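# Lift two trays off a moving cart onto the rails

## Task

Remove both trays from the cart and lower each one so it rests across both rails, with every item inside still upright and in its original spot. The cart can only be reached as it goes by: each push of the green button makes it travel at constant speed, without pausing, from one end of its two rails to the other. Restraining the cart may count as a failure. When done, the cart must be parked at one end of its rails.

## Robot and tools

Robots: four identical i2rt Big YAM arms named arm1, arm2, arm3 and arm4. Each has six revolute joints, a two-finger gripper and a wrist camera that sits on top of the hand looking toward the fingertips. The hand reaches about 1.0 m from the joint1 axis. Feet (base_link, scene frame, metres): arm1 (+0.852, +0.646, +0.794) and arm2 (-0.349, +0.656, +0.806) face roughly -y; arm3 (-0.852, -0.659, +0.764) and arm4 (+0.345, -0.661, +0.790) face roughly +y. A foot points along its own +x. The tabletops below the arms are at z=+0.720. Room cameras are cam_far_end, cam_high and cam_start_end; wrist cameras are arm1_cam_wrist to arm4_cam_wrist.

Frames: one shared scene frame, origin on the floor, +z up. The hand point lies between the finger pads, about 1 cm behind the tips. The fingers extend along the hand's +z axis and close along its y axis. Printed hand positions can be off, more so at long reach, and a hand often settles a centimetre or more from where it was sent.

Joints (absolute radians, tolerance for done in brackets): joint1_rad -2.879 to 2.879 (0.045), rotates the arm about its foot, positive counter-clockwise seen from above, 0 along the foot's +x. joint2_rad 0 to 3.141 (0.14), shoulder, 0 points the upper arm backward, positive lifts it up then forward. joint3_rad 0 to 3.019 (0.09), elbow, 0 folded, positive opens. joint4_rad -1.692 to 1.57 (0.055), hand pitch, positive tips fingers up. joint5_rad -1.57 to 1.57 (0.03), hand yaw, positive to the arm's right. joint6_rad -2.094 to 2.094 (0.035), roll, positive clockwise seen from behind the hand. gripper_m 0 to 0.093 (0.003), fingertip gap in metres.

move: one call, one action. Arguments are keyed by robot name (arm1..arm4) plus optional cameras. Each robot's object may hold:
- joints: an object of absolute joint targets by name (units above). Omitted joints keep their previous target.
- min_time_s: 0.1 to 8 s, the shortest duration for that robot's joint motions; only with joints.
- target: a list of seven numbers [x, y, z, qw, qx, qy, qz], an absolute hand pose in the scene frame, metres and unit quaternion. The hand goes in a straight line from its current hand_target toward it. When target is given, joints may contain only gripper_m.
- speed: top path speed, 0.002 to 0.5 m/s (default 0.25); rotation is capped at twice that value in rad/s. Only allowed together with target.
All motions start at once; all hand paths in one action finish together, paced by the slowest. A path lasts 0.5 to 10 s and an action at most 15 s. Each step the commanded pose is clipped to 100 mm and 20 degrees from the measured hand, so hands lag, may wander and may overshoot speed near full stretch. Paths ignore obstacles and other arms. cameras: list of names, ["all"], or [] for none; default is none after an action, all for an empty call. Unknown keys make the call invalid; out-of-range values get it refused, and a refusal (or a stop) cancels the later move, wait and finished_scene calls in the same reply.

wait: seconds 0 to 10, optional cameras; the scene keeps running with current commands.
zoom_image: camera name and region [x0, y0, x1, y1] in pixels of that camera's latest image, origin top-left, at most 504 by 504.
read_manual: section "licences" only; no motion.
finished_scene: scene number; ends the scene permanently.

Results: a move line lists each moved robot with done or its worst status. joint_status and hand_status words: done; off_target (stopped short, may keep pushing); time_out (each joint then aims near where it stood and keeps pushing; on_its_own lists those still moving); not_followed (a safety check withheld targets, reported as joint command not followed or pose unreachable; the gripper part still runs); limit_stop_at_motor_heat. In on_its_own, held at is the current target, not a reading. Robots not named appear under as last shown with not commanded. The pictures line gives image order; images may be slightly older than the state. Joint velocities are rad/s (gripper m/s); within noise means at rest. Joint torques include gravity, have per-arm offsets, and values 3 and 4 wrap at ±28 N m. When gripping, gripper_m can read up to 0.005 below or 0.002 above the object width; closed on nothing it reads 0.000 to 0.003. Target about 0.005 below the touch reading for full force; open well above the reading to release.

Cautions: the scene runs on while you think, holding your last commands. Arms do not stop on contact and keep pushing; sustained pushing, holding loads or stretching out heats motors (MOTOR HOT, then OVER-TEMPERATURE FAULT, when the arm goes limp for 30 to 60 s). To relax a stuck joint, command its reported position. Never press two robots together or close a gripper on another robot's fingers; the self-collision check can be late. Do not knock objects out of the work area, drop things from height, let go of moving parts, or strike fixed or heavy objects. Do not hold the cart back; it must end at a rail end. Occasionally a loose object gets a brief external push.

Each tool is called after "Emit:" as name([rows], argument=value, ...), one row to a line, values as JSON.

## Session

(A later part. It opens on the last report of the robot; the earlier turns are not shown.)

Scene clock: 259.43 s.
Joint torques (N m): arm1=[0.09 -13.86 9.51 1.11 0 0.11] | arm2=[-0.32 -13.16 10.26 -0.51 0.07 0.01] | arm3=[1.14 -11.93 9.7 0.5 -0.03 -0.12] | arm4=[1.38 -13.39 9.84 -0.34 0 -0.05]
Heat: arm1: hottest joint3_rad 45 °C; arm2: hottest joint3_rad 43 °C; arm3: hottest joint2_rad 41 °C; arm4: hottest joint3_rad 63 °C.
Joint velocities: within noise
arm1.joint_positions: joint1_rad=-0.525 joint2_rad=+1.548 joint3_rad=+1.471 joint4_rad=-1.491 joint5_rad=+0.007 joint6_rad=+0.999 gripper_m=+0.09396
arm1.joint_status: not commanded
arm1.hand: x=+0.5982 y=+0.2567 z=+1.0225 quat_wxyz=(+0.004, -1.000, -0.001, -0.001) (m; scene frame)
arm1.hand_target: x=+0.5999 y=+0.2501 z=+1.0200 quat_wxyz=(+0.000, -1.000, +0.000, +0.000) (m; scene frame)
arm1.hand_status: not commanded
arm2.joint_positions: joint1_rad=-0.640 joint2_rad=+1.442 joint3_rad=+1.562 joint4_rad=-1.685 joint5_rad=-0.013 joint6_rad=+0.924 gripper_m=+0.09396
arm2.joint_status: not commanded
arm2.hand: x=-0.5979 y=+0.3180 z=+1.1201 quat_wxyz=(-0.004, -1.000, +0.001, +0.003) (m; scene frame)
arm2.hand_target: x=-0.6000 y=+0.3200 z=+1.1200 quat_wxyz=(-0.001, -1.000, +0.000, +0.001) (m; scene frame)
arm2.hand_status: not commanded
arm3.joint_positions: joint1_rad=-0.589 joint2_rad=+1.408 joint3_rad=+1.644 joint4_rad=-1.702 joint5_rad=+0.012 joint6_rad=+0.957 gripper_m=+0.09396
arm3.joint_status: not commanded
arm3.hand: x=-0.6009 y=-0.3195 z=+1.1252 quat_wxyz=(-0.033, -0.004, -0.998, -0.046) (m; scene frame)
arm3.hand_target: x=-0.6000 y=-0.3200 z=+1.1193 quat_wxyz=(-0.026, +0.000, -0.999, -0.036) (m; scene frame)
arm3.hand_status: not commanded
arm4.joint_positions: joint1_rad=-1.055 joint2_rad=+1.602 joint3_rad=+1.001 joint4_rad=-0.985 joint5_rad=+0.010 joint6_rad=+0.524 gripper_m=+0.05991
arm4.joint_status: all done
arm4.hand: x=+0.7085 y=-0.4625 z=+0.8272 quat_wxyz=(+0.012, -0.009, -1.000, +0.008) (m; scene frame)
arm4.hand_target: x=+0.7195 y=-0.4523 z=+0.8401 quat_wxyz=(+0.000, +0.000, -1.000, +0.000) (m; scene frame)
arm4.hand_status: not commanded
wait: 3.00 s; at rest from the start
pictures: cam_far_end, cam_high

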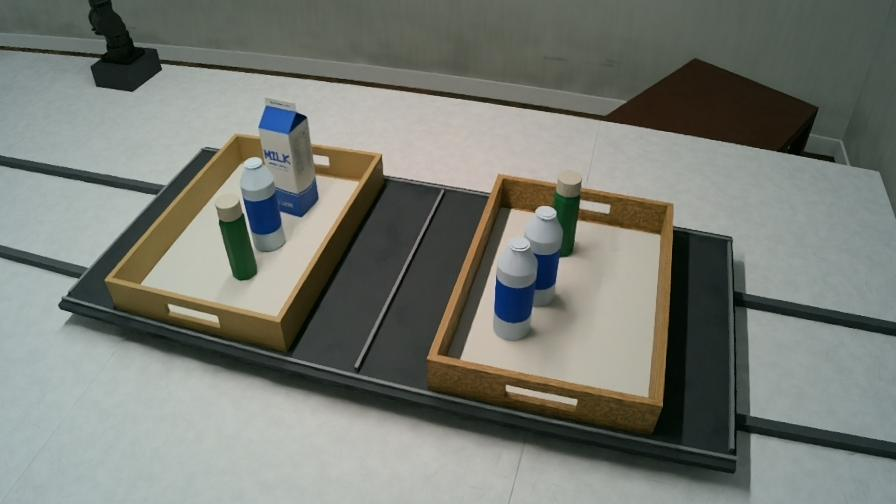

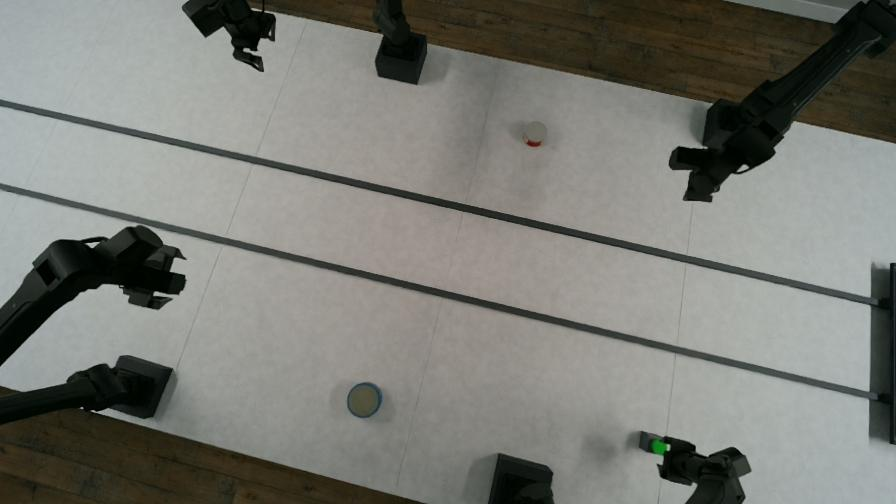

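Emit:
wait(seconds=8, cameras=[])

Emit:
move(arm4={"target":[0.6,-0.255,0.92,0,0,1,0],"speed":0.3,"joints":{"gripper_m":0.093}}, cameras=["arm4_cam_wrist","cam_high"])

Emit:
wait(seconds=6, cameras=["arm4_cam_wrist","arm1_cam_wrist","cam_high"])

Emit:
wait(seconds=1.5, cameras=["arm4_cam_wrist","arm1_cam_wrist","cam_high"])

Scene clock: 273.53 s.
Joint torques (N m): arm1=[0.38 -13.74 9.52 0.99 -0.02 0.05] | arm2=[-0.32 -12.92 10.25 -0.47 0.07 0.01] | arm3=[1.61 -11.93 9.74 0.43 0 -0.1] | arm4=[1.32 -13.22 9.85 -0.34 0 -0.06]
Heat: arm1: hottest joint3_rad 45 °C; arm2: hottest joint3_rad 43 °C; arm3: hottest joint2_rad 41 °C; arm4: hottest joint3_rad 60 °C.
Joint velocities: within noise
arm1.joint_positions: joint1_rad=-0.525 joint2_rad=+1.548 joint3_rad=+1.471 joint4_rad=-1.491 joint5_rad=+0.007 joint6_rad=+0.999 gripper_m=+0.09396
arm1.joint_status: not commanded
arm1.hand: x=+0.5982 y=+0.2567 z=+1.0225 quat_wxyz=(+0.004, -1.000, -0.001, -0.001) (m; scene frame)
arm1.hand_target: x=+0.5999 y=+0.2501 z=+1.0200 quat_wxyz=(+0.000, -1.000, +0.000, +0.000) (m; scene frame)
arm1.hand_status: not commanded
arm2.joint_positions: joint1_rad=-0.640 joint2_rad=+1.442 joint3_rad=+1.562 joint4_rad=-1.685 joint5_rad=-0.013 joint6_rad=+0.924 gripper_m=+0.09396
arm2.joint_status: not commanded
arm2.hand: x=-0.5979 y=+0.3180 z=+1.1201 quat_wxyz=(-0.004, -1.000, +0.001, +0.003) (m; scene frame)
arm2.hand_target: x=-0.6000 y=+0.3200 z=+1.1200 quat_wxyz=(-0.001, -1.000, +0.000, +0.001) (m; scene frame)
arm2.hand_status: not commanded
arm3.joint_positions: joint1_rad=-0.589 joint2_rad=+1.408 joint3_rad=+1.644 joint4_rad=-1.702 joint5_rad=+0.012 joint6_rad=+0.957 gripper_m=+0.09396
arm3.joint_status: not commanded
arm3.hand: x=-0.6009 y=-0.3195 z=+1.1252 quat_wxyz=(-0.033, -0.004, -0.998, -0.046) (m; scene frame)
arm3.hand_target: x=-0.6000 y=-0.3200 z=+1.1193 quat_wxyz=(-0.026, +0.000, -0.999, -0.036) (m; scene frame)
arm3.hand_status: not commanded
arm4.joint_positions: joint1_rad=-1.055 joint2_rad=+1.602 joint3_rad=+1.001 joint4_rad=-0.985 joint5_rad=+0.010 joint6_rad=+0.524 gripper_m=+0.05991
arm4.joint_status: all done
arm4.hand: x=+0.7085 y=-0.4625 z=+0.8272 quat_wxyz=(+0.012, -0.009, -1.000, +0.008) (m; scene frame)
arm4.hand_target: x=+0.7195 y=-0.4523 z=+0.8401 quat_wxyz=(+0.000, +0.000, -1.000, +0.000) (m; scene frame)
arm4.hand_status: not commanded
wait: 8.00 s; at rest from the start
pictures: none
No camera images: "cameras" was empty.

Scene clock: 275.27 s.
Joint torques (N m): arm1=[0.97 -13.63 9.58 0.95 0.01 0.08] | arm2=[-0.5 -12.81 10.26 -0.46 0.06 0.02] | arm3=[1.14 -11.11 9.47 0.43 -0.01 -0.12] | arm4=[0.15 -12.57 10.71 -0.28 0.18 0.23]
Heat: arm1: hottest joint3_rad 45 °C; arm2: hottest joint3_rad 43 °C; arm3: hottest joint2_rad 41 °C; arm4: hottest joint3_rad 60 °C.
move: arm4 done
Joint velocities: within noise
arm1, arm2, arm3: as last shown
arm4.joint_positions: joint1_rad=-0.534 joint2_rad=+1.607 joint3_rad=+1.275 joint4_rad=-1.225 joint5_rad=+0.013 joint6_rad=+1.004 gripper_m=+0.09291
arm4.joint_status: all done
arm4.hand: x=+0.5922 y=-0.2618 z=+0.9201 quat_wxyz=(-0.001, +0.011, -1.000, -0.003) (m; scene frame)
arm4.hand_target: x=+0.5998 y=-0.2552 z=+0.9200 quat_wxyz=(+0.000, +0.000, -1.000, +0.000) (m; scene frame)
arm4.hand_status: done (0.010 m and 1.3 deg from the pose sent, 0.252 m and 1.9 deg at the start)
pictures: arm4_cam_wrist, cam_high

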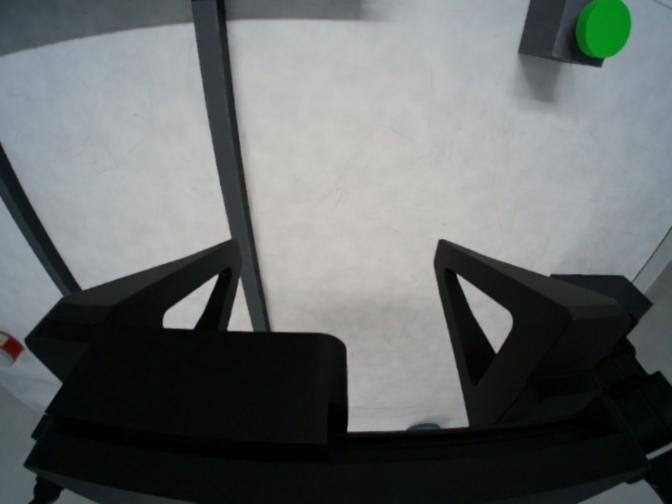

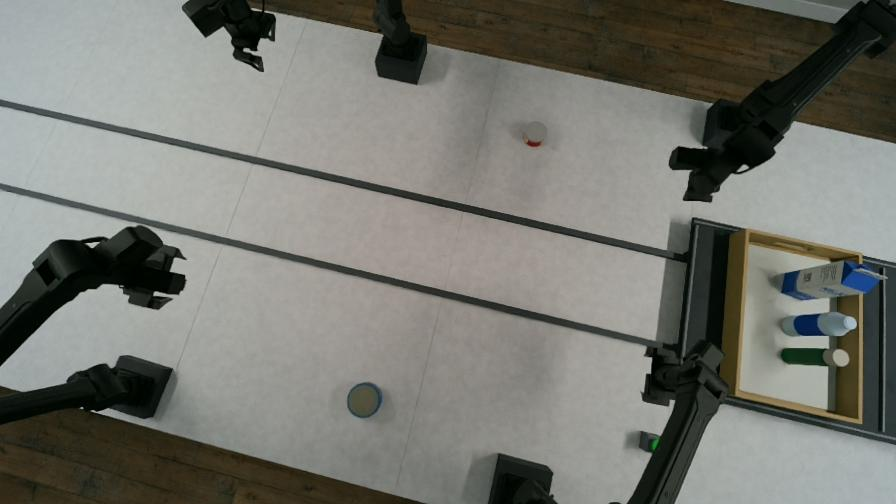

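Scene clock: 281.27 s.
Joint torques (N m): arm1=[-0.09 -13.74 9.39 0.84 0.05 0.08] | arm2=[-0.38 -12.81 10.26 -0.47 0.07 0.01] | arm3=[0.79 -12.28 9.78 0.42 0.04 -0.11] | arm4=[0.21 -12.51 10.73 -0.29 0.17 0.2]
Heat: arm1: hottest joint3_rad 45 °C; arm2: hottest joint3_rad 43 °C; arm3: hottest joint2_rad 41 °C; arm4: hottest joint3_rad 61 °C.
Joint velocities: within noise
arm1.joint_positions: joint1_rad=-0.525 joint2_rad=+1.548 joint3_rad=+1.471 joint4_rad=-1.491 joint5_rad=+0.007 joint6_rad=+0.999 gripper_m=+0.09396
arm1.joint_status: not commanded
arm1.hand: x=+0.5982 y=+0.2567 z=+1.0225 quat_wxyz=(+0.004, -1.000, -0.001, -0.001) (m; scene frame)
arm1.hand_target: x=+0.5999 y=+0.2501 z=+1.0200 quat_wxyz=(+0.000, -1.000, +0.000, +0.000) (m; scene frame)
arm1.hand_status: not commanded
arm2.joint_positions: joint1_rad=-0.640 joint2_rad=+1.442 joint3_rad=+1.562 joint4_rad=-1.685 joint5_rad=-0.013 joint6_rad=+0.924 gripper_m=+0.09396
arm2.joint_status: not commanded
arm2.hand: x=-0.5979 y=+0.3180 z=+1.1201 quat_wxyz=(-0.004, -1.000, +0.001, +0.003) (m; scene frame)
arm2.hand_target: x=-0.6000 y=+0.3200 z=+1.1200 quat_wxyz=(-0.001, -1.000, +0.000, +0.001) (m; scene frame)
arm2.hand_status: not commanded
arm3.joint_positions: joint1_rad=-0.589 joint2_rad=+1.408 joint3_rad=+1.644 joint4_rad=-1.702 joint5_rad=+0.012 joint6_rad=+0.957 gripper_m=+0.09396
arm3.joint_status: not commanded
arm3.hand: x=-0.6009 y=-0.3195 z=+1.1252 quat_wxyz=(-0.033, -0.004, -0.998, -0.046) (m; scene frame)
arm3.hand_target: x=-0.6000 y=-0.3200 z=+1.1193 quat_wxyz=(-0.026, +0.000, -0.999, -0.036) (m; scene frame)
arm3.hand_status: not commanded
arm4.joint_positions: joint1_rad=-0.534 joint2_rad=+1.607 joint3_rad=+1.275 joint4_rad=-1.225 joint5_rad=+0.013 joint6_rad=+1.004 gripper_m=+0.09291
arm4.joint_status: all done
arm4.hand: x=+0.5922 y=-0.2618 z=+0.9201 quat_wxyz=(-0.001, +0.011, -1.000, -0.003) (m; scene frame)
arm4.hand_target: x=+0.5998 y=-0.2552 z=+0.9200 quat_wxyz=(+0.000, +0.000, -1.000, +0.000) (m; scene frame)
arm4.hand_status: done (0.010 m and 1.3 deg from the pose sent, 0.252 m and 1.9 deg at the start)
wait: 6.00 s; at rest by 0.27 s
pictures: arm1_cam_wrist, arm4_cam_wrist, cam_high

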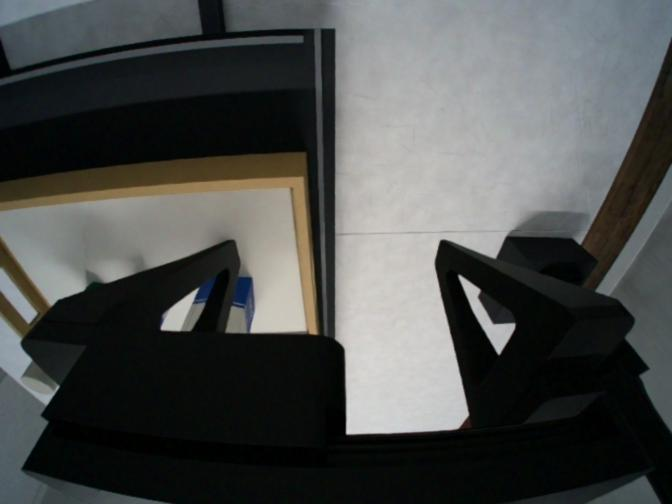

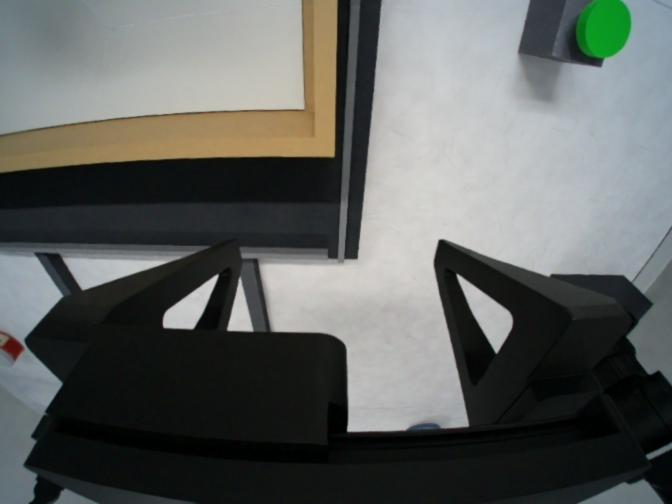

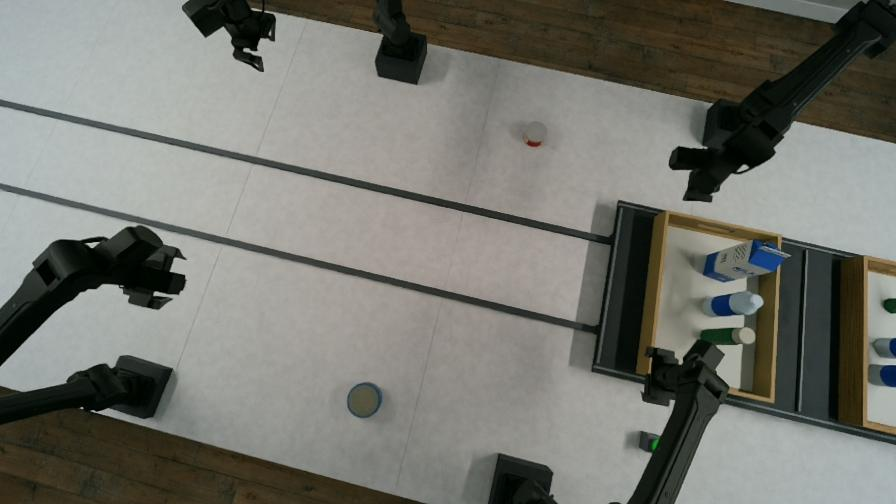

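Scene clock: 282.77 s.
Joint torques (N m): arm1=[0.67 -13.04 9.36 0.76 0.02 0.15] | arm2=[-0.38 -13.04 10.29 -0.43 0.07 0.01] | arm3=[0.85 -12.22 9.57 0.4 -0.01 -0.12] | arm4=[0.09 -12.57 10.76 -0.28 0.17 0.2]
Heat: arm1: hottest joint3_rad 45 °C; arm2: hottest joint3_rad 43 °C; arm3: hottest joint2_rad 41 °C; arm4: hottest joint3_rad 61 °C.
Joint velocities: within noise
arm1.joint_positions: joint1_rad=-0.525 joint2_rad=+1.548 joint3_rad=+1.471 joint4_rad=-1.491 joint5_rad=+0.007 joint6_rad=+0.999 gripper_m=+0.09396
arm1.joint_status: not commanded
arm1.hand: x=+0.5982 y=+0.2567 z=+1.0225 quat_wxyz=(+0.004, -1.000, -0.001, -0.001) (m; scene frame)
arm1.hand_target: x=+0.5999 y=+0.2501 z=+1.0200 quat_wxyz=(+0.000, -1.000, +0.000, +0.000) (m; scene frame)
arm1.hand_status: not commanded
arm2.joint_positions: joint1_rad=-0.640 joint2_rad=+1.442 joint3_rad=+1.562 joint4_rad=-1.685 joint5_rad=-0.013 joint6_rad=+0.924 gripper_m=+0.09396
arm2.joint_status: not commanded
arm2.hand: x=-0.5979 y=+0.3180 z=+1.1201 quat_wxyz=(-0.004, -1.000, +0.001, +0.003) (m; scene frame)
arm2.hand_target: x=-0.6000 y=+0.3200 z=+1.1200 quat_wxyz=(-0.001, -1.000, +0.000, +0.001) (m; scene frame)
arm2.hand_status: not commanded
arm3.joint_positions: joint1_rad=-0.589 joint2_rad=+1.408 joint3_rad=+1.644 joint4_rad=-1.702 joint5_rad=+0.012 joint6_rad=+0.957 gripper_m=+0.09396
arm3.joint_status: not commanded
arm3.hand: x=-0.6009 y=-0.3195 z=+1.1252 quat_wxyz=(-0.033, -0.004, -0.998, -0.046) (m; scene frame)
arm3.hand_target: x=-0.6000 y=-0.3200 z=+1.1193 quat_wxyz=(-0.026, +0.000, -0.999, -0.036) (m; scene frame)
arm3.hand_status: not commanded
arm4.joint_positions: joint1_rad=-0.534 joint2_rad=+1.607 joint3_rad=+1.275 joint4_rad=-1.225 joint5_rad=+0.013 joint6_rad=+1.004 gripper_m=+0.09291
arm4.joint_status: all done
arm4.hand: x=+0.5922 y=-0.2618 z=+0.9201 quat_wxyz=(-0.001, +0.011, -1.000, -0.003) (m; scene frame)
arm4.hand_target: x=+0.5998 y=-0.2552 z=+0.9200 quat_wxyz=(+0.000, +0.000, -1.000, +0.000) (m; scene frame)
arm4.hand_status: done (0.010 m and 1.3 deg from the pose sent, 0.252 m and 1.9 deg at the start)
wait: 1.50 s; at rest by 0.27 s
pictures: arm1_cam_wrist, arm4_cam_wrist, cam_high

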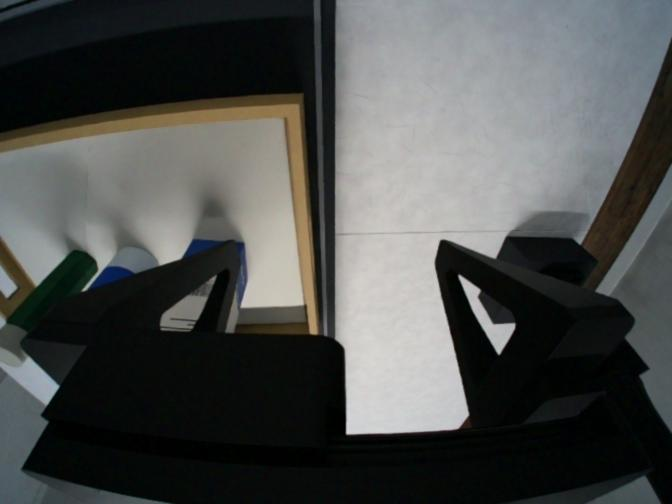

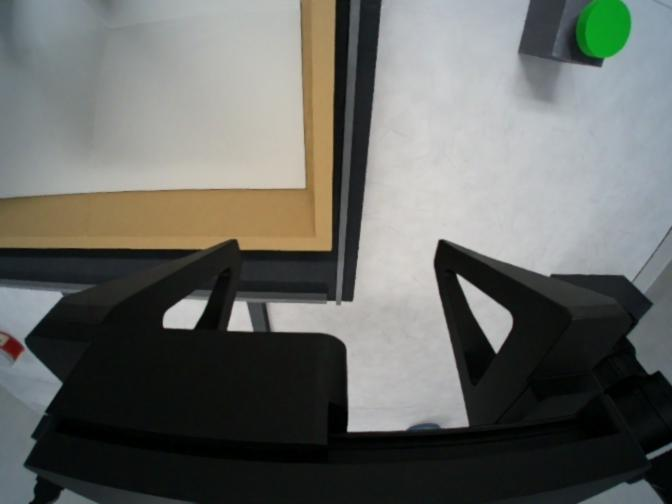

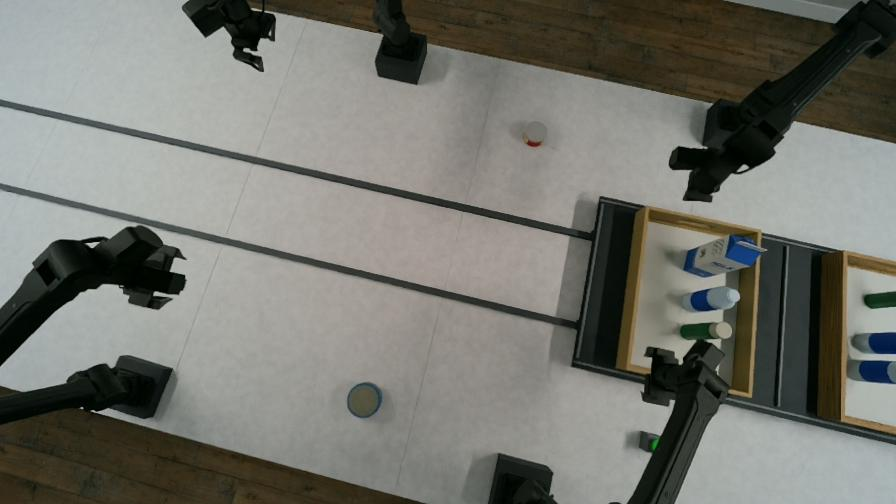

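Emit:
move(arm3={"target":[-0.6,-0.245,0.92,0,0,1,0],"speed":0.3}, arm2={"target":[-0.6,0.225,1.1,0,1,0,0],"speed":0.2}, arm4={"target":[0.68,-0.455,0.85,0,0,1,0],"speed":0.3}, cameras=["arm3_cam_wrist","cam_high"])

Scene clock: 294.23 s.
Joint torques (N m): arm1=[-0.26 -12.81 9.48 0.79 0.01 0.05] | arm2=[0.91 -15.85 14.48 0.02 0.05 0.18] | arm3=[1.96 -16.15 9.62 0.79 -0.06 0.12] | arm4=[1.03 -12.4 7.01 0.69 -0.03 -0.1]
Heat: arm1: hottest joint3_rad 45 °C; arm2: hottest joint3_rad 44 °C; arm3: hottest joint2_rad 41 °C; arm4: hottest joint3_rad 61 °C.
move: arm2 off_target; arm3 done; arm4 done
Joint velocities: within noise
arm1: as last shown
arm2.joint_positions: joint1_rad=-0.542 joint2_rad=+1.641 joint3_rad=+1.695 joint4_rad=-1.681 joint5_rad=-0.014 joint6_rad=+1.024 gripper_m=+0.09396
arm2.joint_status: not commanded
arm2.hand: x=-0.5968 y=+0.2418 z=+1.0836 quat_wxyz=(+0.023, -1.000, +0.002, -0.014) (m; scene frame)
arm2.hand_target: x=-0.5993 y=+0.2259 z=+1.1002 quat_wxyz=(+0.000, -1.000, +0.000, +0.000) (m; scene frame)
arm2.hand_status: off_target (0.024 m and 3.1 deg from the pose sent, 0.095 m and 0.6 deg at the start)
arm3.joint_positions: joint1_rad=-0.514 joint2_rad=+1.659 joint3_rad=+1.376 joint4_rad=-1.317 joint5_rad=+0.012 joint6_rad=+1.021 gripper_m=+0.09396
arm3.joint_status: not commanded
arm3.hand: x=-0.5986 y=-0.2504 z=+0.9155 quat_wxyz=(+0.005, +0.002, -1.000, +0.009) (m; scene frame)
arm3.hand_target: x=-0.6000 y=-0.2450 z=+0.9201 quat_wxyz=(+0.000, +0.000, -1.000, +0.000) (m; scene frame)
arm3.hand_status: done (0.007 m and 1.2 deg from the pose sent, 0.218 m and 6.5 deg at the start)
arm4.joint_positions: joint1_rad=-1.010 joint2_rad=+1.507 joint3_rad=+0.954 joint4_rad=-1.020 joint5_rad=+0.012 joint6_rad=+0.574 gripper_m=+0.09291
arm4.joint_status: not commanded
arm4.hand: x=+0.6800 y=-0.4587 z=+0.8488 quat_wxyz=(+0.006, -0.011, -1.000, +0.005) (m; scene frame)
arm4.hand_target: x=+0.6800 y=-0.4551 z=+0.8500 quat_wxyz=(+0.000, +0.000, -1.000, +0.000) (m; scene frame)
arm4.hand_status: done (0.004 m and 1.6 deg from the pose sent, 0.223 m and 1.3 deg at the start)
pictures: arm3_cam_wrist, cam_high

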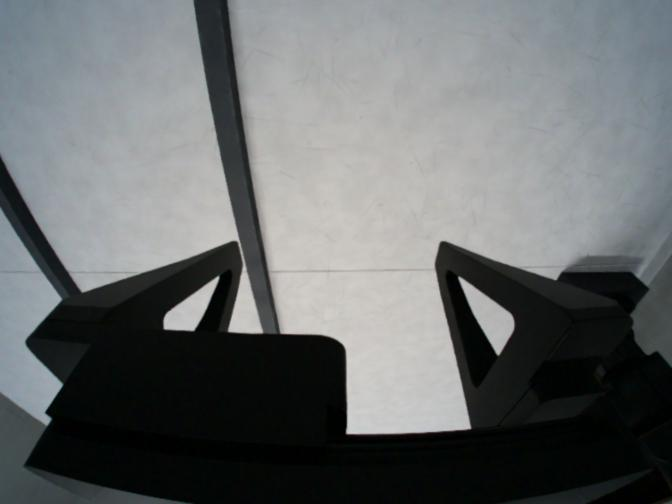

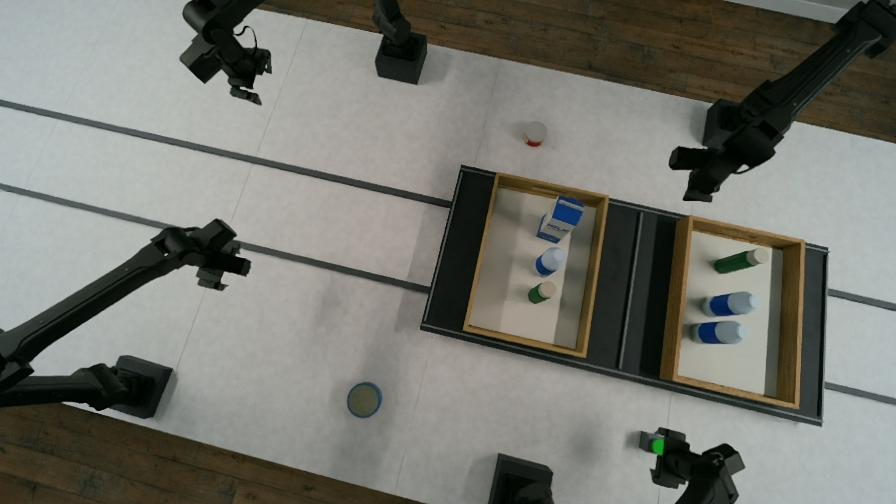

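Emit:
wait(seconds=7, cameras=["cam_high"])

Emit:
wait(seconds=7, cameras=["arm3_cam_wrist","arm2_cam_wrist"])

Emit:
wait(seconds=2, cameras=["arm3_cam_wrist","arm2_cam_wrist","cam_high"])

Scene clock: 310.47 s.
Joint torques (N m): arm1=[-0.15 -13.51 9.37 0.91 -0.03 0.08] | arm2=[0.85 -15.97 14.48 -0.02 0.08 0.19] | arm3=[2.43 -16.5 9.68 1.02 -0.01 0.12] | arm4=[1.14 -12.34 7.01 0.69 -0.03 -0.11]
Heat: arm1: hottest joint3_rad 45 °C; arm2: hottest joint3_rad 46 °C; arm3: hottest joint2_rad 42 °C; arm4: hottest joint3_rad 60 °C.
Joint velocities: within noise
arm1.joint_positions: joint1_rad=-0.525 joint2_rad=+1.548 joint3_rad=+1.471 joint4_rad=-1.491 joint5_rad=+0.007 joint6_rad=+0.999 gripper_m=+0.09396
arm1.joint_status: not commanded
arm1.hand: x=+0.5982 y=+0.2567 z=+1.0225 quat_wxyz=(+0.004, -1.000, -0.001, -0.001) (m; scene frame)
arm1.hand_target: x=+0.5999 y=+0.2501 z=+1.0200 quat_wxyz=(+0.000, -1.000, +0.000, +0.000) (m; scene frame)
arm1.hand_status: not commanded
arm2.joint_positions: joint1_rad=-0.542 joint2_rad=+1.641 joint3_rad=+1.695 joint4_rad=-1.681 joint5_rad=-0.014 joint6_rad=+1.024 gripper_m=+0.09396
arm2.joint_status: not commanded
arm2.hand: x=-0.5968 y=+0.2418 z=+1.0836 quat_wxyz=(+0.023, -1.000, +0.002, -0.014) (m; scene frame)
arm2.hand_target: x=-0.5993 y=+0.2259 z=+1.1002 quat_wxyz=(+0.000, -1.000, +0.000, +0.000) (m; scene frame)
arm2.hand_status: off_target (0.024 m and 3.1 deg from the pose sent, 0.095 m and 0.6 deg at the start)
arm3.joint_positions: joint1_rad=-0.514 joint2_rad=+1.659 joint3_rad=+1.376 joint4_rad=-1.317 joint5_rad=+0.012 joint6_rad=+1.021 gripper_m=+0.09396
arm3.joint_status: not commanded
arm3.hand: x=-0.5986 y=-0.2504 z=+0.9155 quat_wxyz=(+0.005, +0.002, -1.000, +0.009) (m; scene frame)
arm3.hand_target: x=-0.6000 y=-0.2450 z=+0.9201 quat_wxyz=(+0.000, +0.000, -1.000, +0.000) (m; scene frame)
arm3.hand_status: done (0.007 m and 1.2 deg from the pose sent, 0.218 m and 6.5 deg at the start)
arm4.joint_positions: joint1_rad=-1.010 joint2_rad=+1.507 joint3_rad=+0.954 joint4_rad=-1.020 joint5_rad=+0.012 joint6_rad=+0.573 gripper_m=+0.09291
arm4.joint_status: not commanded
arm4.hand: x=+0.6800 y=-0.4587 z=+0.8488 quat_wxyz=(+0.006, -0.011, -1.000, +0.005) (m; scene frame)
arm4.hand_target: x=+0.6800 y=-0.4551 z=+0.8500 quat_wxyz=(+0.000, +0.000, -1.000, +0.000) (m; scene frame)
arm4.hand_status: done (0.004 m and 1.6 deg from the pose sent, 0.223 m and 1.3 deg at the start)
wait: 7.00 s; at rest from the start
pictures: cam_high

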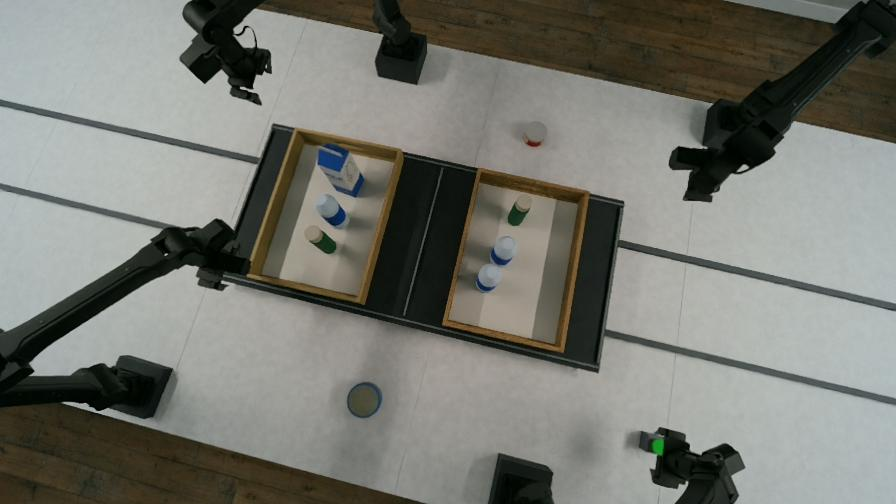

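Scene clock: 317.47 s.
Joint torques (N m): arm1=[0.09 -13.86 9.59 0.91 0 0.06] | arm2=[0.85 -16.03 14.39 -0.03 0.06 0.18] | arm3=[1.55 -16.5 9.61 1.07 0 0.08] | arm4=[1.2 -12.45 7.05 0.66 -0.03 -0.11]
Heat: arm1: hottest joint3_rad 45 °C; arm2: hottest joint3_rad 47 °C; arm3: hottest joint2_rad 43 °C; arm4: hottest joint3_rad 59 °C.
Joint velocities: within noise
arm1.joint_positions: joint1_rad=-0.525 joint2_rad=+1.548 joint3_rad=+1.471 joint4_rad=-1.491 joint5_rad=+0.007 joint6_rad=+0.999 gripper_m=+0.09396
arm1.joint_status: not commanded
arm1.hand: x=+0.5982 y=+0.2567 z=+1.0225 quat_wxyz=(+0.004, -1.000, -0.001, -0.001) (m; scene frame)
arm1.hand_target: x=+0.5999 y=+0.2501 z=+1.0200 quat_wxyz=(+0.000, -1.000, +0.000, +0.000) (m; scene frame)
arm1.hand_status: not commanded
arm2.joint_positions: joint1_rad=-0.542 joint2_rad=+1.641 joint3_rad=+1.695 joint4_rad=-1.681 joint5_rad=-0.014 joint6_rad=+1.024 gripper_m=+0.09396
arm2.joint_status: not commanded
arm2.hand: x=-0.5968 y=+0.2418 z=+1.0836 quat_wxyz=(+0.023, -1.000, +0.002, -0.014) (m; scene frame)
arm2.hand_target: x=-0.5993 y=+0.2259 z=+1.1002 quat_wxyz=(+0.000, -1.000, +0.000, +0.000) (m; scene frame)
arm2.hand_status: off_target (0.024 m and 3.1 deg from the pose sent, 0.095 m and 0.6 deg at the start)
arm3.joint_positions: joint1_rad=-0.514 joint2_rad=+1.659 joint3_rad=+1.376 joint4_rad=-1.317 joint5_rad=+0.012 joint6_rad=+1.021 gripper_m=+0.09396
arm3.joint_status: not commanded
arm3.hand: x=-0.5986 y=-0.2504 z=+0.9155 quat_wxyz=(+0.005, +0.002, -1.000, +0.009) (m; scene frame)
arm3.hand_target: x=-0.6000 y=-0.2450 z=+0.9201 quat_wxyz=(+0.000, +0.000, -1.000, +0.000) (m; scene frame)
arm3.hand_status: done (0.007 m and 1.2 deg from the pose sent, 0.218 m and 6.5 deg at the start)
arm4.joint_positions: joint1_rad=-1.010 joint2_rad=+1.507 joint3_rad=+0.954 joint4_rad=-1.020 joint5_rad=+0.012 joint6_rad=+0.573 gripper_m=+0.09291
arm4.joint_status: not commanded
arm4.hand: x=+0.6800 y=-0.4587 z=+0.8488 quat_wxyz=(+0.006, -0.011, -1.000, +0.005) (m; scene frame)
arm4.hand_target: x=+0.6800 y=-0.4551 z=+0.8500 quat_wxyz=(+0.000, +0.000, -1.000, +0.000) (m; scene frame)
arm4.hand_status: done (0.004 m and 1.6 deg from the pose sent, 0.223 m and 1.3 deg at the start)
wait: 7.00 s; at rest by 0.27 s
pictures: arm2_cam_wrist, arm3_cam_wrist

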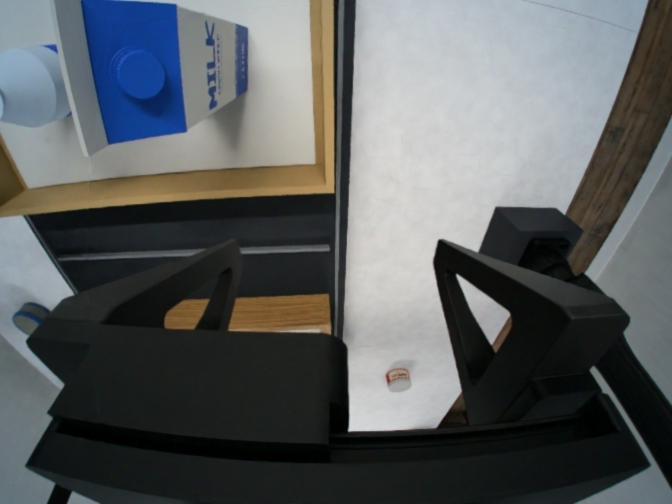

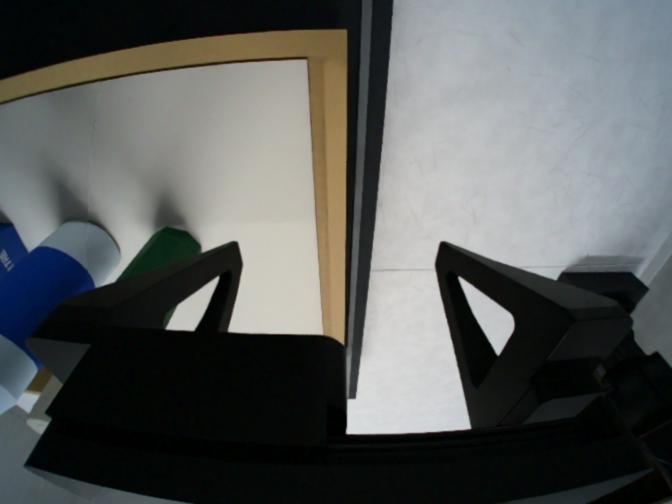

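Scene clock: 319.47 s.
Joint torques (N m): arm1=[-0.5 -13.63 9.42 1.03 0 0.06] | arm2=[1.14 -16.21 14.43 -0.01 0.05 0.19] | arm3=[1.26 -16.79 9.8 0.9 -0.02 0.09] | arm4=[1.03 -12.51 7.04 0.7 -0.02 -0.1]
Heat: arm1: hottest joint3_rad 45 °C; arm2: hottest joint3_rad 47 °C; arm3: hottest joint2_rad 43 °C; arm4: hottest joint3_rad 59 °C.
Joint velocities: within noise
arm1.joint_positions: joint1_rad=-0.525 joint2_rad=+1.548 joint3_rad=+1.471 joint4_rad=-1.491 joint5_rad=+0.007 joint6_rad=+0.999 gripper_m=+0.09396
arm1.joint_status: not commanded
arm1.hand: x=+0.5982 y=+0.2567 z=+1.0225 quat_wxyz=(+0.004, -1.000, -0.001, -0.001) (m; scene frame)
arm1.hand_target: x=+0.5999 y=+0.2501 z=+1.0200 quat_wxyz=(+0.000, -1.000, +0.000, +0.000) (m; scene frame)
arm1.hand_status: not commanded
arm2.joint_positions: joint1_rad=-0.542 joint2_rad=+1.641 joint3_rad=+1.695 joint4_rad=-1.681 joint5_rad=-0.014 joint6_rad=+1.024 gripper_m=+0.09396
arm2.joint_status: not commanded
arm2.hand: x=-0.5968 y=+0.2418 z=+1.0836 quat_wxyz=(+0.023, -1.000, +0.002, -0.014) (m; scene frame)
arm2.hand_target: x=-0.5993 y=+0.2259 z=+1.1002 quat_wxyz=(+0.000, -1.000, +0.000, +0.000) (m; scene frame)
arm2.hand_status: off_target (0.024 m and 3.1 deg from the pose sent, 0.095 m and 0.6 deg at the start)
arm3.joint_positions: joint1_rad=-0.514 joint2_rad=+1.659 joint3_rad=+1.376 joint4_rad=-1.317 joint5_rad=+0.012 joint6_rad=+1.021 gripper_m=+0.09396
arm3.joint_status: not commanded
arm3.hand: x=-0.5986 y=-0.2504 z=+0.9155 quat_wxyz=(+0.005, +0.002, -1.000, +0.009) (m; scene frame)
arm3.hand_target: x=-0.6000 y=-0.2450 z=+0.9201 quat_wxyz=(+0.000, +0.000, -1.000, +0.000) (m; scene frame)
arm3.hand_status: done (0.007 m and 1.2 deg from the pose sent, 0.218 m and 6.5 deg at the start)
arm4.joint_positions: joint1_rad=-1.010 joint2_rad=+1.507 joint3_rad=+0.954 joint4_rad=-1.020 joint5_rad=+0.012 joint6_rad=+0.573 gripper_m=+0.09291
arm4.joint_status: not commanded
arm4.hand: x=+0.6800 y=-0.4587 z=+0.8488 quat_wxyz=(+0.006, -0.011, -1.000, +0.005) (m; scene frame)
arm4.hand_target: x=+0.6800 y=-0.4551 z=+0.8500 quat_wxyz=(+0.000, +0.000, -1.000, +0.000) (m; scene frame)
arm4.hand_status: done (0.004 m and 1.6 deg from the pose sent, 0.223 m and 1.3 deg at the start)
wait: 2.00 s; at rest by 0.27 s
pictures: arm2_cam_wrist, arm3_cam_wrist, cam_high

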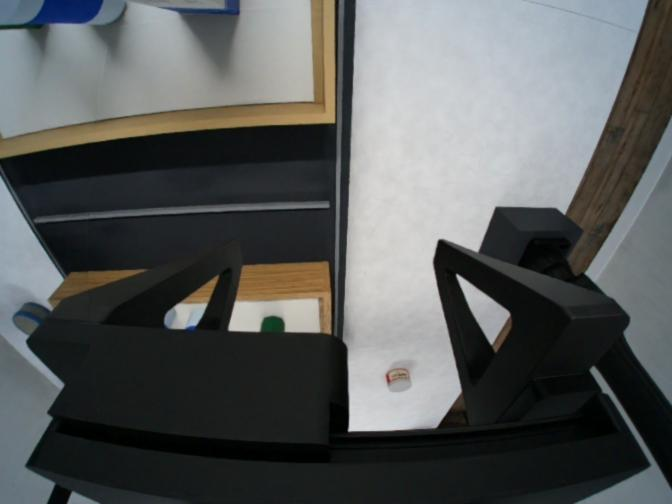

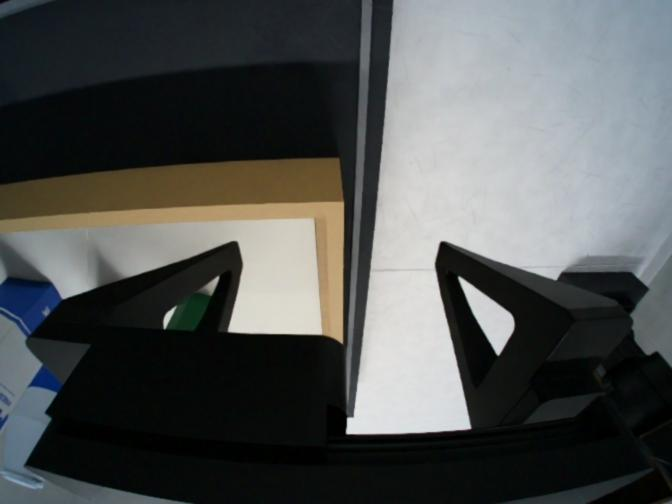

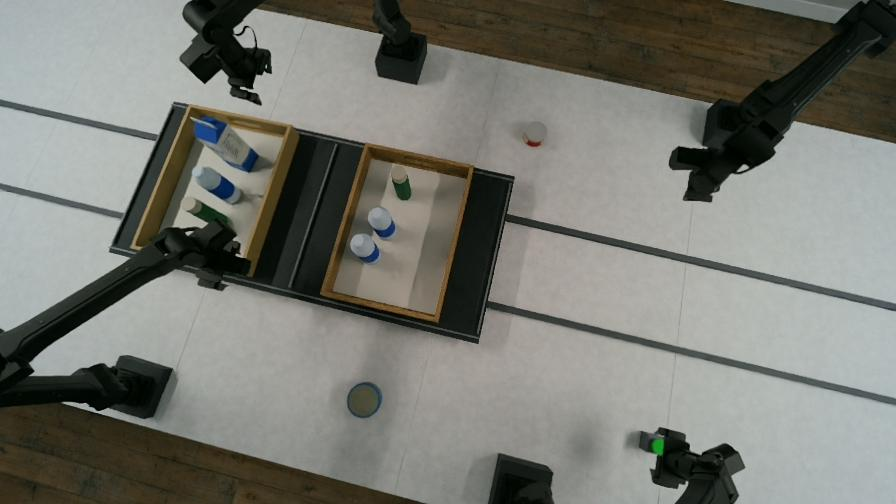

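Emit:
move(arm1={"target":[0.63,0.224,0.838,0,1,0,0],"speed":0.25}, arm4={"target":[0.575,-0.243,0.838,0,0,1,0],"speed":0.25})

Emit:
move(arm2={"target":[-0.655,0.225,1.12,0,1,0,0],"speed":0.2,"joints":{"gripper_m":0.08}}, arm3={"target":[-0.56,-0.243,0.95,0,0,1,0],"speed":0.2}, cameras=["cam_high"])

Scene clock: 345.40 s.
Joint torques (N m): arm1=[0.44 -14.51 8.54 0.96 0.04 0.01] | arm2=[1.08 -16.03 14.42 -0.01 0.08 0.18] | arm3=[2.14 -16.62 9.81 1.03 -0.01 0.1] | arm4=[0.21 -13.1 10 -0.28 0.17 0.2]
Heat: arm1: hottest joint3_rad 45 °C; arm2: hottest joint3_rad 49 °C; arm3: hottest joint2_rad 44 °C; arm4: hottest joint3_rad 57 °C.
move: arm1 done; arm4 off_target
Joint velocities: within noise
arm1.joint_positions: joint1_rad=-0.443 joint2_rad=+1.723 joint3_rad=+1.177 joint4_rad=-1.030 joint5_rad=+0.007 joint6_rad=+1.080 gripper_m=+0.09396
arm1.joint_status: not commanded
arm1.hand: x=+0.6285 y=+0.2306 z=+0.8375 quat_wxyz=(+0.007, -1.000, -0.001, -0.003) (m; scene frame)
arm1.hand_target: x=+0.6299 y=+0.2240 z=+0.8381 quat_wxyz=(+0.000, -1.000, +0.000, +0.000) (m; scene frame)
arm1.hand_status: done (0.007 m and 0.9 deg from the pose sent, 0.190 m and 0.5 deg at the start)
arm2, arm3: as last shown
arm4.joint_positions: joint1_rad=-0.478 joint2_rad=+1.697 joint3_rad=+1.149 joint4_rad=-1.015 joint5_rad=+0.013 joint6_rad=+1.060 gripper_m=+0.09291
arm4.joint_status: not commanded
arm4.hand: x=+0.5667 y=-0.2513 z=+0.8373 quat_wxyz=(+0.001, +0.011, -1.000, -0.001) (m; scene frame)
arm4.hand_target: x=+0.5748 y=-0.2433 z=+0.8379 quat_wxyz=(+0.000, +0.000, -1.000, +0.000) (m; scene frame)
arm4.hand_status: off_target (0.012 m and 1.3 deg from the pose sent, 0.240 m and 1.6 deg at the start)
pictures: none

Scene clock: 346.60 s.
Joint torques (N m): arm1=[0.09 -14.74 8.29 0.88 0.05 0.07] | arm2=[0.5 -16.56 14.45 -0.54 0.07 0.02] | arm3=[1.49 -15.44 13.01 0.08 0.03 -0.11] | arm4=[0.26 -13.04 9.99 -0.27 0.18 0.2]
Heat: arm1: hottest joint3_rad 45 °C; arm2: hottest joint3_rad 49 °C; arm3: hottest joint2_rad 44 °C; arm4: hottest joint3_rad 57 °C.
move: arm2 off_target; arm3 off_target
Joint velocities: within noise
arm1, arm4: as last shown
arm2.joint_positions: joint1_rad=-0.618 joint2_rad=+1.697 joint3_rad=+1.823 joint4_rad=-1.684 joint5_rad=-0.013 joint6_rad=+0.951 gripper_m=+0.08007
arm2.joint_status: all done
arm2.hand: x=-0.6481 y=+0.2335 z=+1.1056 quat_wxyz=(-0.007, -1.000, +0.003, +0.005) (m; scene frame)
arm2.hand_target: x=-0.6544 y=+0.2257 z=+1.1195 quat_wxyz=(-0.019, -1.000, +0.000, +0.014) (m; scene frame)
arm2.hand_status: off_target (0.018 m and 1.1 deg from the pose sent, 0.071 m and 3.1 deg at the start; a joint's target at an end of its range on 31 of 36 steps)
arm3.joint_positions: joint1_rad=-0.570 joint2_rad=+1.677 joint3_rad=+1.473 joint4_rad=-1.388 joint5_rad=+0.012 joint6_rad=+0.978 gripper_m=+0.09396
arm3.joint_status: not commanded
arm3.hand: x=-0.5670 y=-0.2523 z=+0.9424 quat_wxyz=(+0.004, -0.005, -1.000, +0.006) (m; scene frame)
arm3.hand_target: x=-0.5603 y=-0.2433 z=+0.9500 quat_wxyz=(+0.000, +0.000, -1.000, +0.000) (m; scene frame)
arm3.hand_status: off_target (0.014 m and 1.0 deg from the pose sent, 0.052 m and 1.2 deg at the start)
pictures: cam_high

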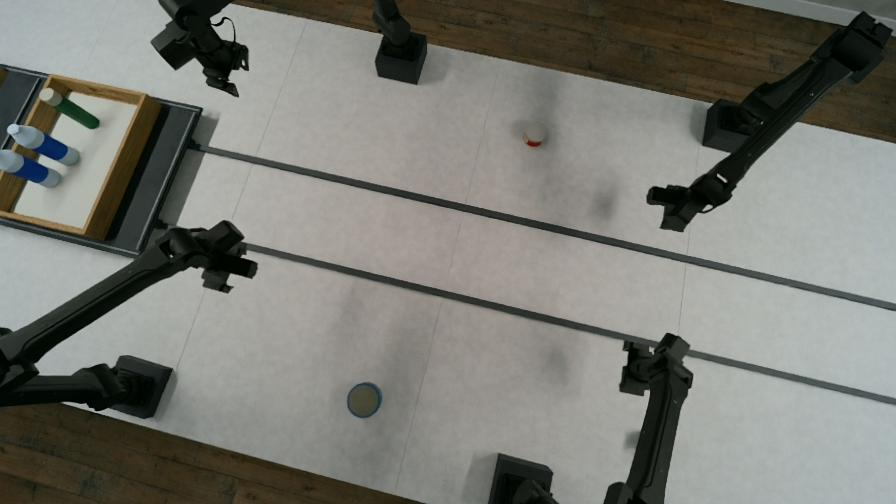

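Emit:
move(arm2={"target":[-0.655,0.222,0.838,0,1,0,0],"speed":0.2}, arm3={"target":[-0.56,-0.243,0.838,0,0,1,0],"speed":0.2,"joints":{"gripper_m":0.085}}, arm1={"target":[0.63,0.224,1.06,0,1,0,0],"speed":0.25}, arm4={"target":[0.72,-0.452,0.87,0,0,1,0],"speed":0.25,"joints":{"gripper_m":0.0}}, cameras=["cam_high","arm2_cam_wrist"])

Emit:
move(arm2={"target":[-0.655,0.222,1.1,0,1,0,0],"speed":0.25}, arm3={"target":[-0.56,-0.243,0.93,0,0,1,0],"speed":0.25})

Scene clock: 354.37 s.
Joint torques (N m): arm1=[0.32 -15.21 12.63 -0.21 0.09 0.03] | arm2=[0.67 -19.31 9.05 0.13 0.06 0.11] | arm3=[0.67 -16.62 8.87 0.96 0 -0.11] | arm4=[1.08 -13.74 8.2 -0.23 -0.04 -0.08]
Heat: arm1: hottest joint3_rad 46 °C; arm2: hottest joint3_rad 50 °C; arm3: hottest joint2_rad 44 °C; arm4: hottest joint3_rad 58 °C.
move: arm1 off_target; arm2 done; arm3 done; arm4 done
Joint velocities: within noise
arm1.joint_positions: joint1_rad=-0.442 joint2_rad=+1.575 joint3_rad=+1.548 joint4_rad=-1.573 joint5_rad=+0.007 joint6_rad=+1.082 gripper_m=+0.09396
arm1.joint_status: not commanded
arm1.hand: x=+0.6293 y=+0.2340 z=+1.0403 quat_wxyz=(+0.017, -1.000, +0.000, -0.008) (m; scene frame)
arm1.hand_target: x=+0.6302 y=+0.2248 z=+1.0599 quat_wxyz=(+0.000, -1.000, +0.000, +0.000) (m; scene frame)
arm1.hand_status: off_target (0.022 m and 2.2 deg from the pose sent, 0.223 m and 0.9 deg at the start)
arm2.joint_positions: joint1_rad=-0.618 joint2_rad=+1.885 joint3_rad=+1.346 joint4_rad=-1.058 joint5_rad=-0.013 joint6_rad=+0.951 gripper_m=+0.08007
arm2.joint_status: not commanded
arm2.hand: x=-0.6550 y=+0.2300 z=+0.8335 quat_wxyz=(+0.009, -1.000, +0.004, -0.007) (m; scene frame)
arm2.hand_target: x=-0.6549 y=+0.2221 z=+0.8380 quat_wxyz=(+0.000, -1.000, +0.000, +0.000) (m; scene frame)
arm2.hand_status: done (0.009 m and 1.4 deg from the pose sent, 0.268 m and 1.1 deg at the start)
arm3.joint_positions: joint1_rad=-0.570 joint2_rad=+1.772 joint3_rad=+1.327 joint4_rad=-1.132 joint5_rad=+0.012 joint6_rad=+0.976 gripper_m=+0.08513
arm3.joint_status: all done
arm3.hand: x=-0.5624 y=-0.2437 z=+0.8435 quat_wxyz=(+0.000, -0.004, -1.000, +0.000) (m; scene frame)
arm3.hand_target: x=-0.5601 y=-0.2430 z=+0.8380 quat_wxyz=(+0.000, +0.000, -1.000, +0.000) (m; scene frame)
arm3.hand_status: done (0.006 m and 0.4 deg from the pose sent, 0.105 m and 1.0 deg at the start)
arm4.joint_positions: joint1_rad=-1.052 joint2_rad=+1.566 joint3_rad=+1.072 joint4_rad=-1.067 joint5_rad=+0.011 joint6_rad=+0.530 gripper_m=+0.00033
arm4.joint_status: all done
arm4.hand: x=+0.7205 y=-0.4551 z=+0.8643 quat_wxyz=(+0.001, -0.011, -1.000, +0.002) (m; scene frame)
arm4.hand_target: x=+0.7200 y=-0.4520 z=+0.8700 quat_wxyz=(+0.000, +0.000, -1.000, +0.000) (m; scene frame)
arm4.hand_status: done (0.006 m and 1.3 deg from the pose sent, 0.255 m and 1.3 deg at the start)
pictures: arm2_cam_wrist, cam_high

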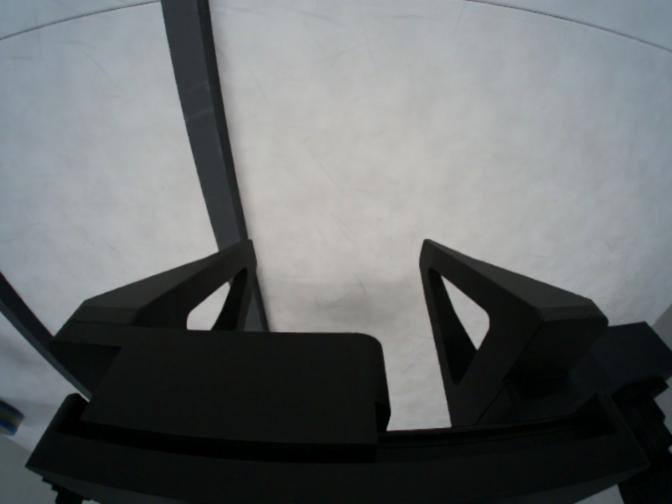

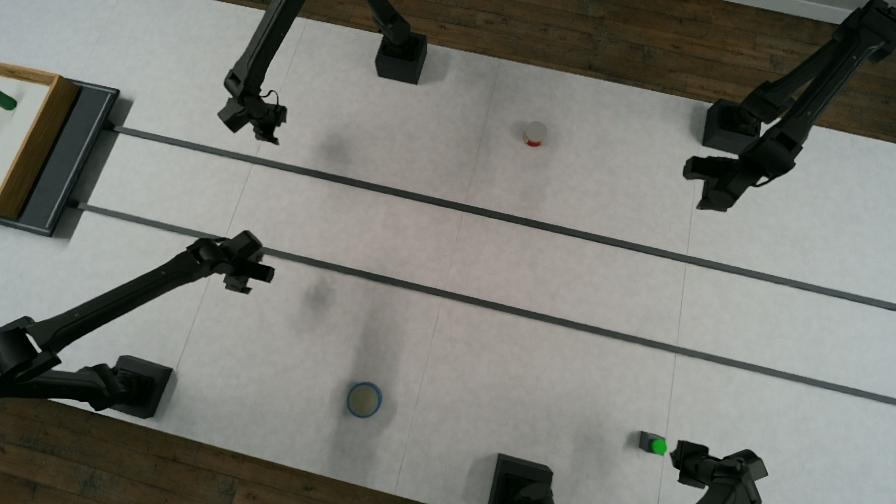

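Scene clock: 356.07 s.
Joint torques (N m): arm1=[-0.44 -14.15 12.78 -0.14 0.01 0.06] | arm2=[0.38 -19.14 13.41 -0.59 0.06 0.06] | arm3=[1.49 -16.56 13.14 -0.06 0 -0.1] | arm4=[1.26 -13.8 8.21 -0.25 -0.03 -0.11]
Heat: arm1: hottest joint3_rad 46 °C; arm2: hottest joint3_rad 50 °C; arm3: hottest joint2_rad 44 °C; arm4: hottest joint3_rad 58 °C.
move: arm2 off_target; arm3 off_target
Joint velocities: within noise
arm1, arm4: as last shown
arm2.joint_positions: joint1_rad=-0.618 joint2_rad=+1.739 joint3_rad=+1.823 joint4_rad=-1.684 joint5_rad=-0.013 joint6_rad=+0.951 gripper_m=+0.08007
arm2.joint_status: not commanded
arm2.hand: x=-0.6523 y=+0.2282 z=+1.0844 quat_wxyz=(+0.010, -1.000, +0.004, -0.007) (m; scene frame)
arm2.hand_target: x=-0.6546 y=+0.2225 z=+1.0998 quat_wxyz=(-0.002, -1.000, +0.000, +0.002) (m; scene frame)
arm2.hand_status: off_target (0.017 m and 1.5 deg from the pose sent, 0.267 m and 1.4 deg at the start; a joint's target at an end of its range on 16 of 51 steps)
arm3.joint_positions: joint1_rad=-0.570 joint2_rad=+1.709 joint3_rad=+1.429 joint4_rad=-1.338 joint5_rad=+0.012 joint6_rad=+0.976 gripper_m=+0.08513
arm3.joint_status: not commanded
arm3.hand: x=-0.5681 y=-0.2532 z=+0.9109 quat_wxyz=(+0.011, -0.003, -1.000, +0.017) (m; scene frame)
arm3.hand_target: x=-0.5605 y=-0.2435 z=+0.9301 quat_wxyz=(+0.000, +0.000, -1.000, +0.000) (m; scene frame)
arm3.hand_status: off_target (0.023 m and 2.3 deg from the pose sent, 0.087 m and 0.4 deg at the start)
pictures: none


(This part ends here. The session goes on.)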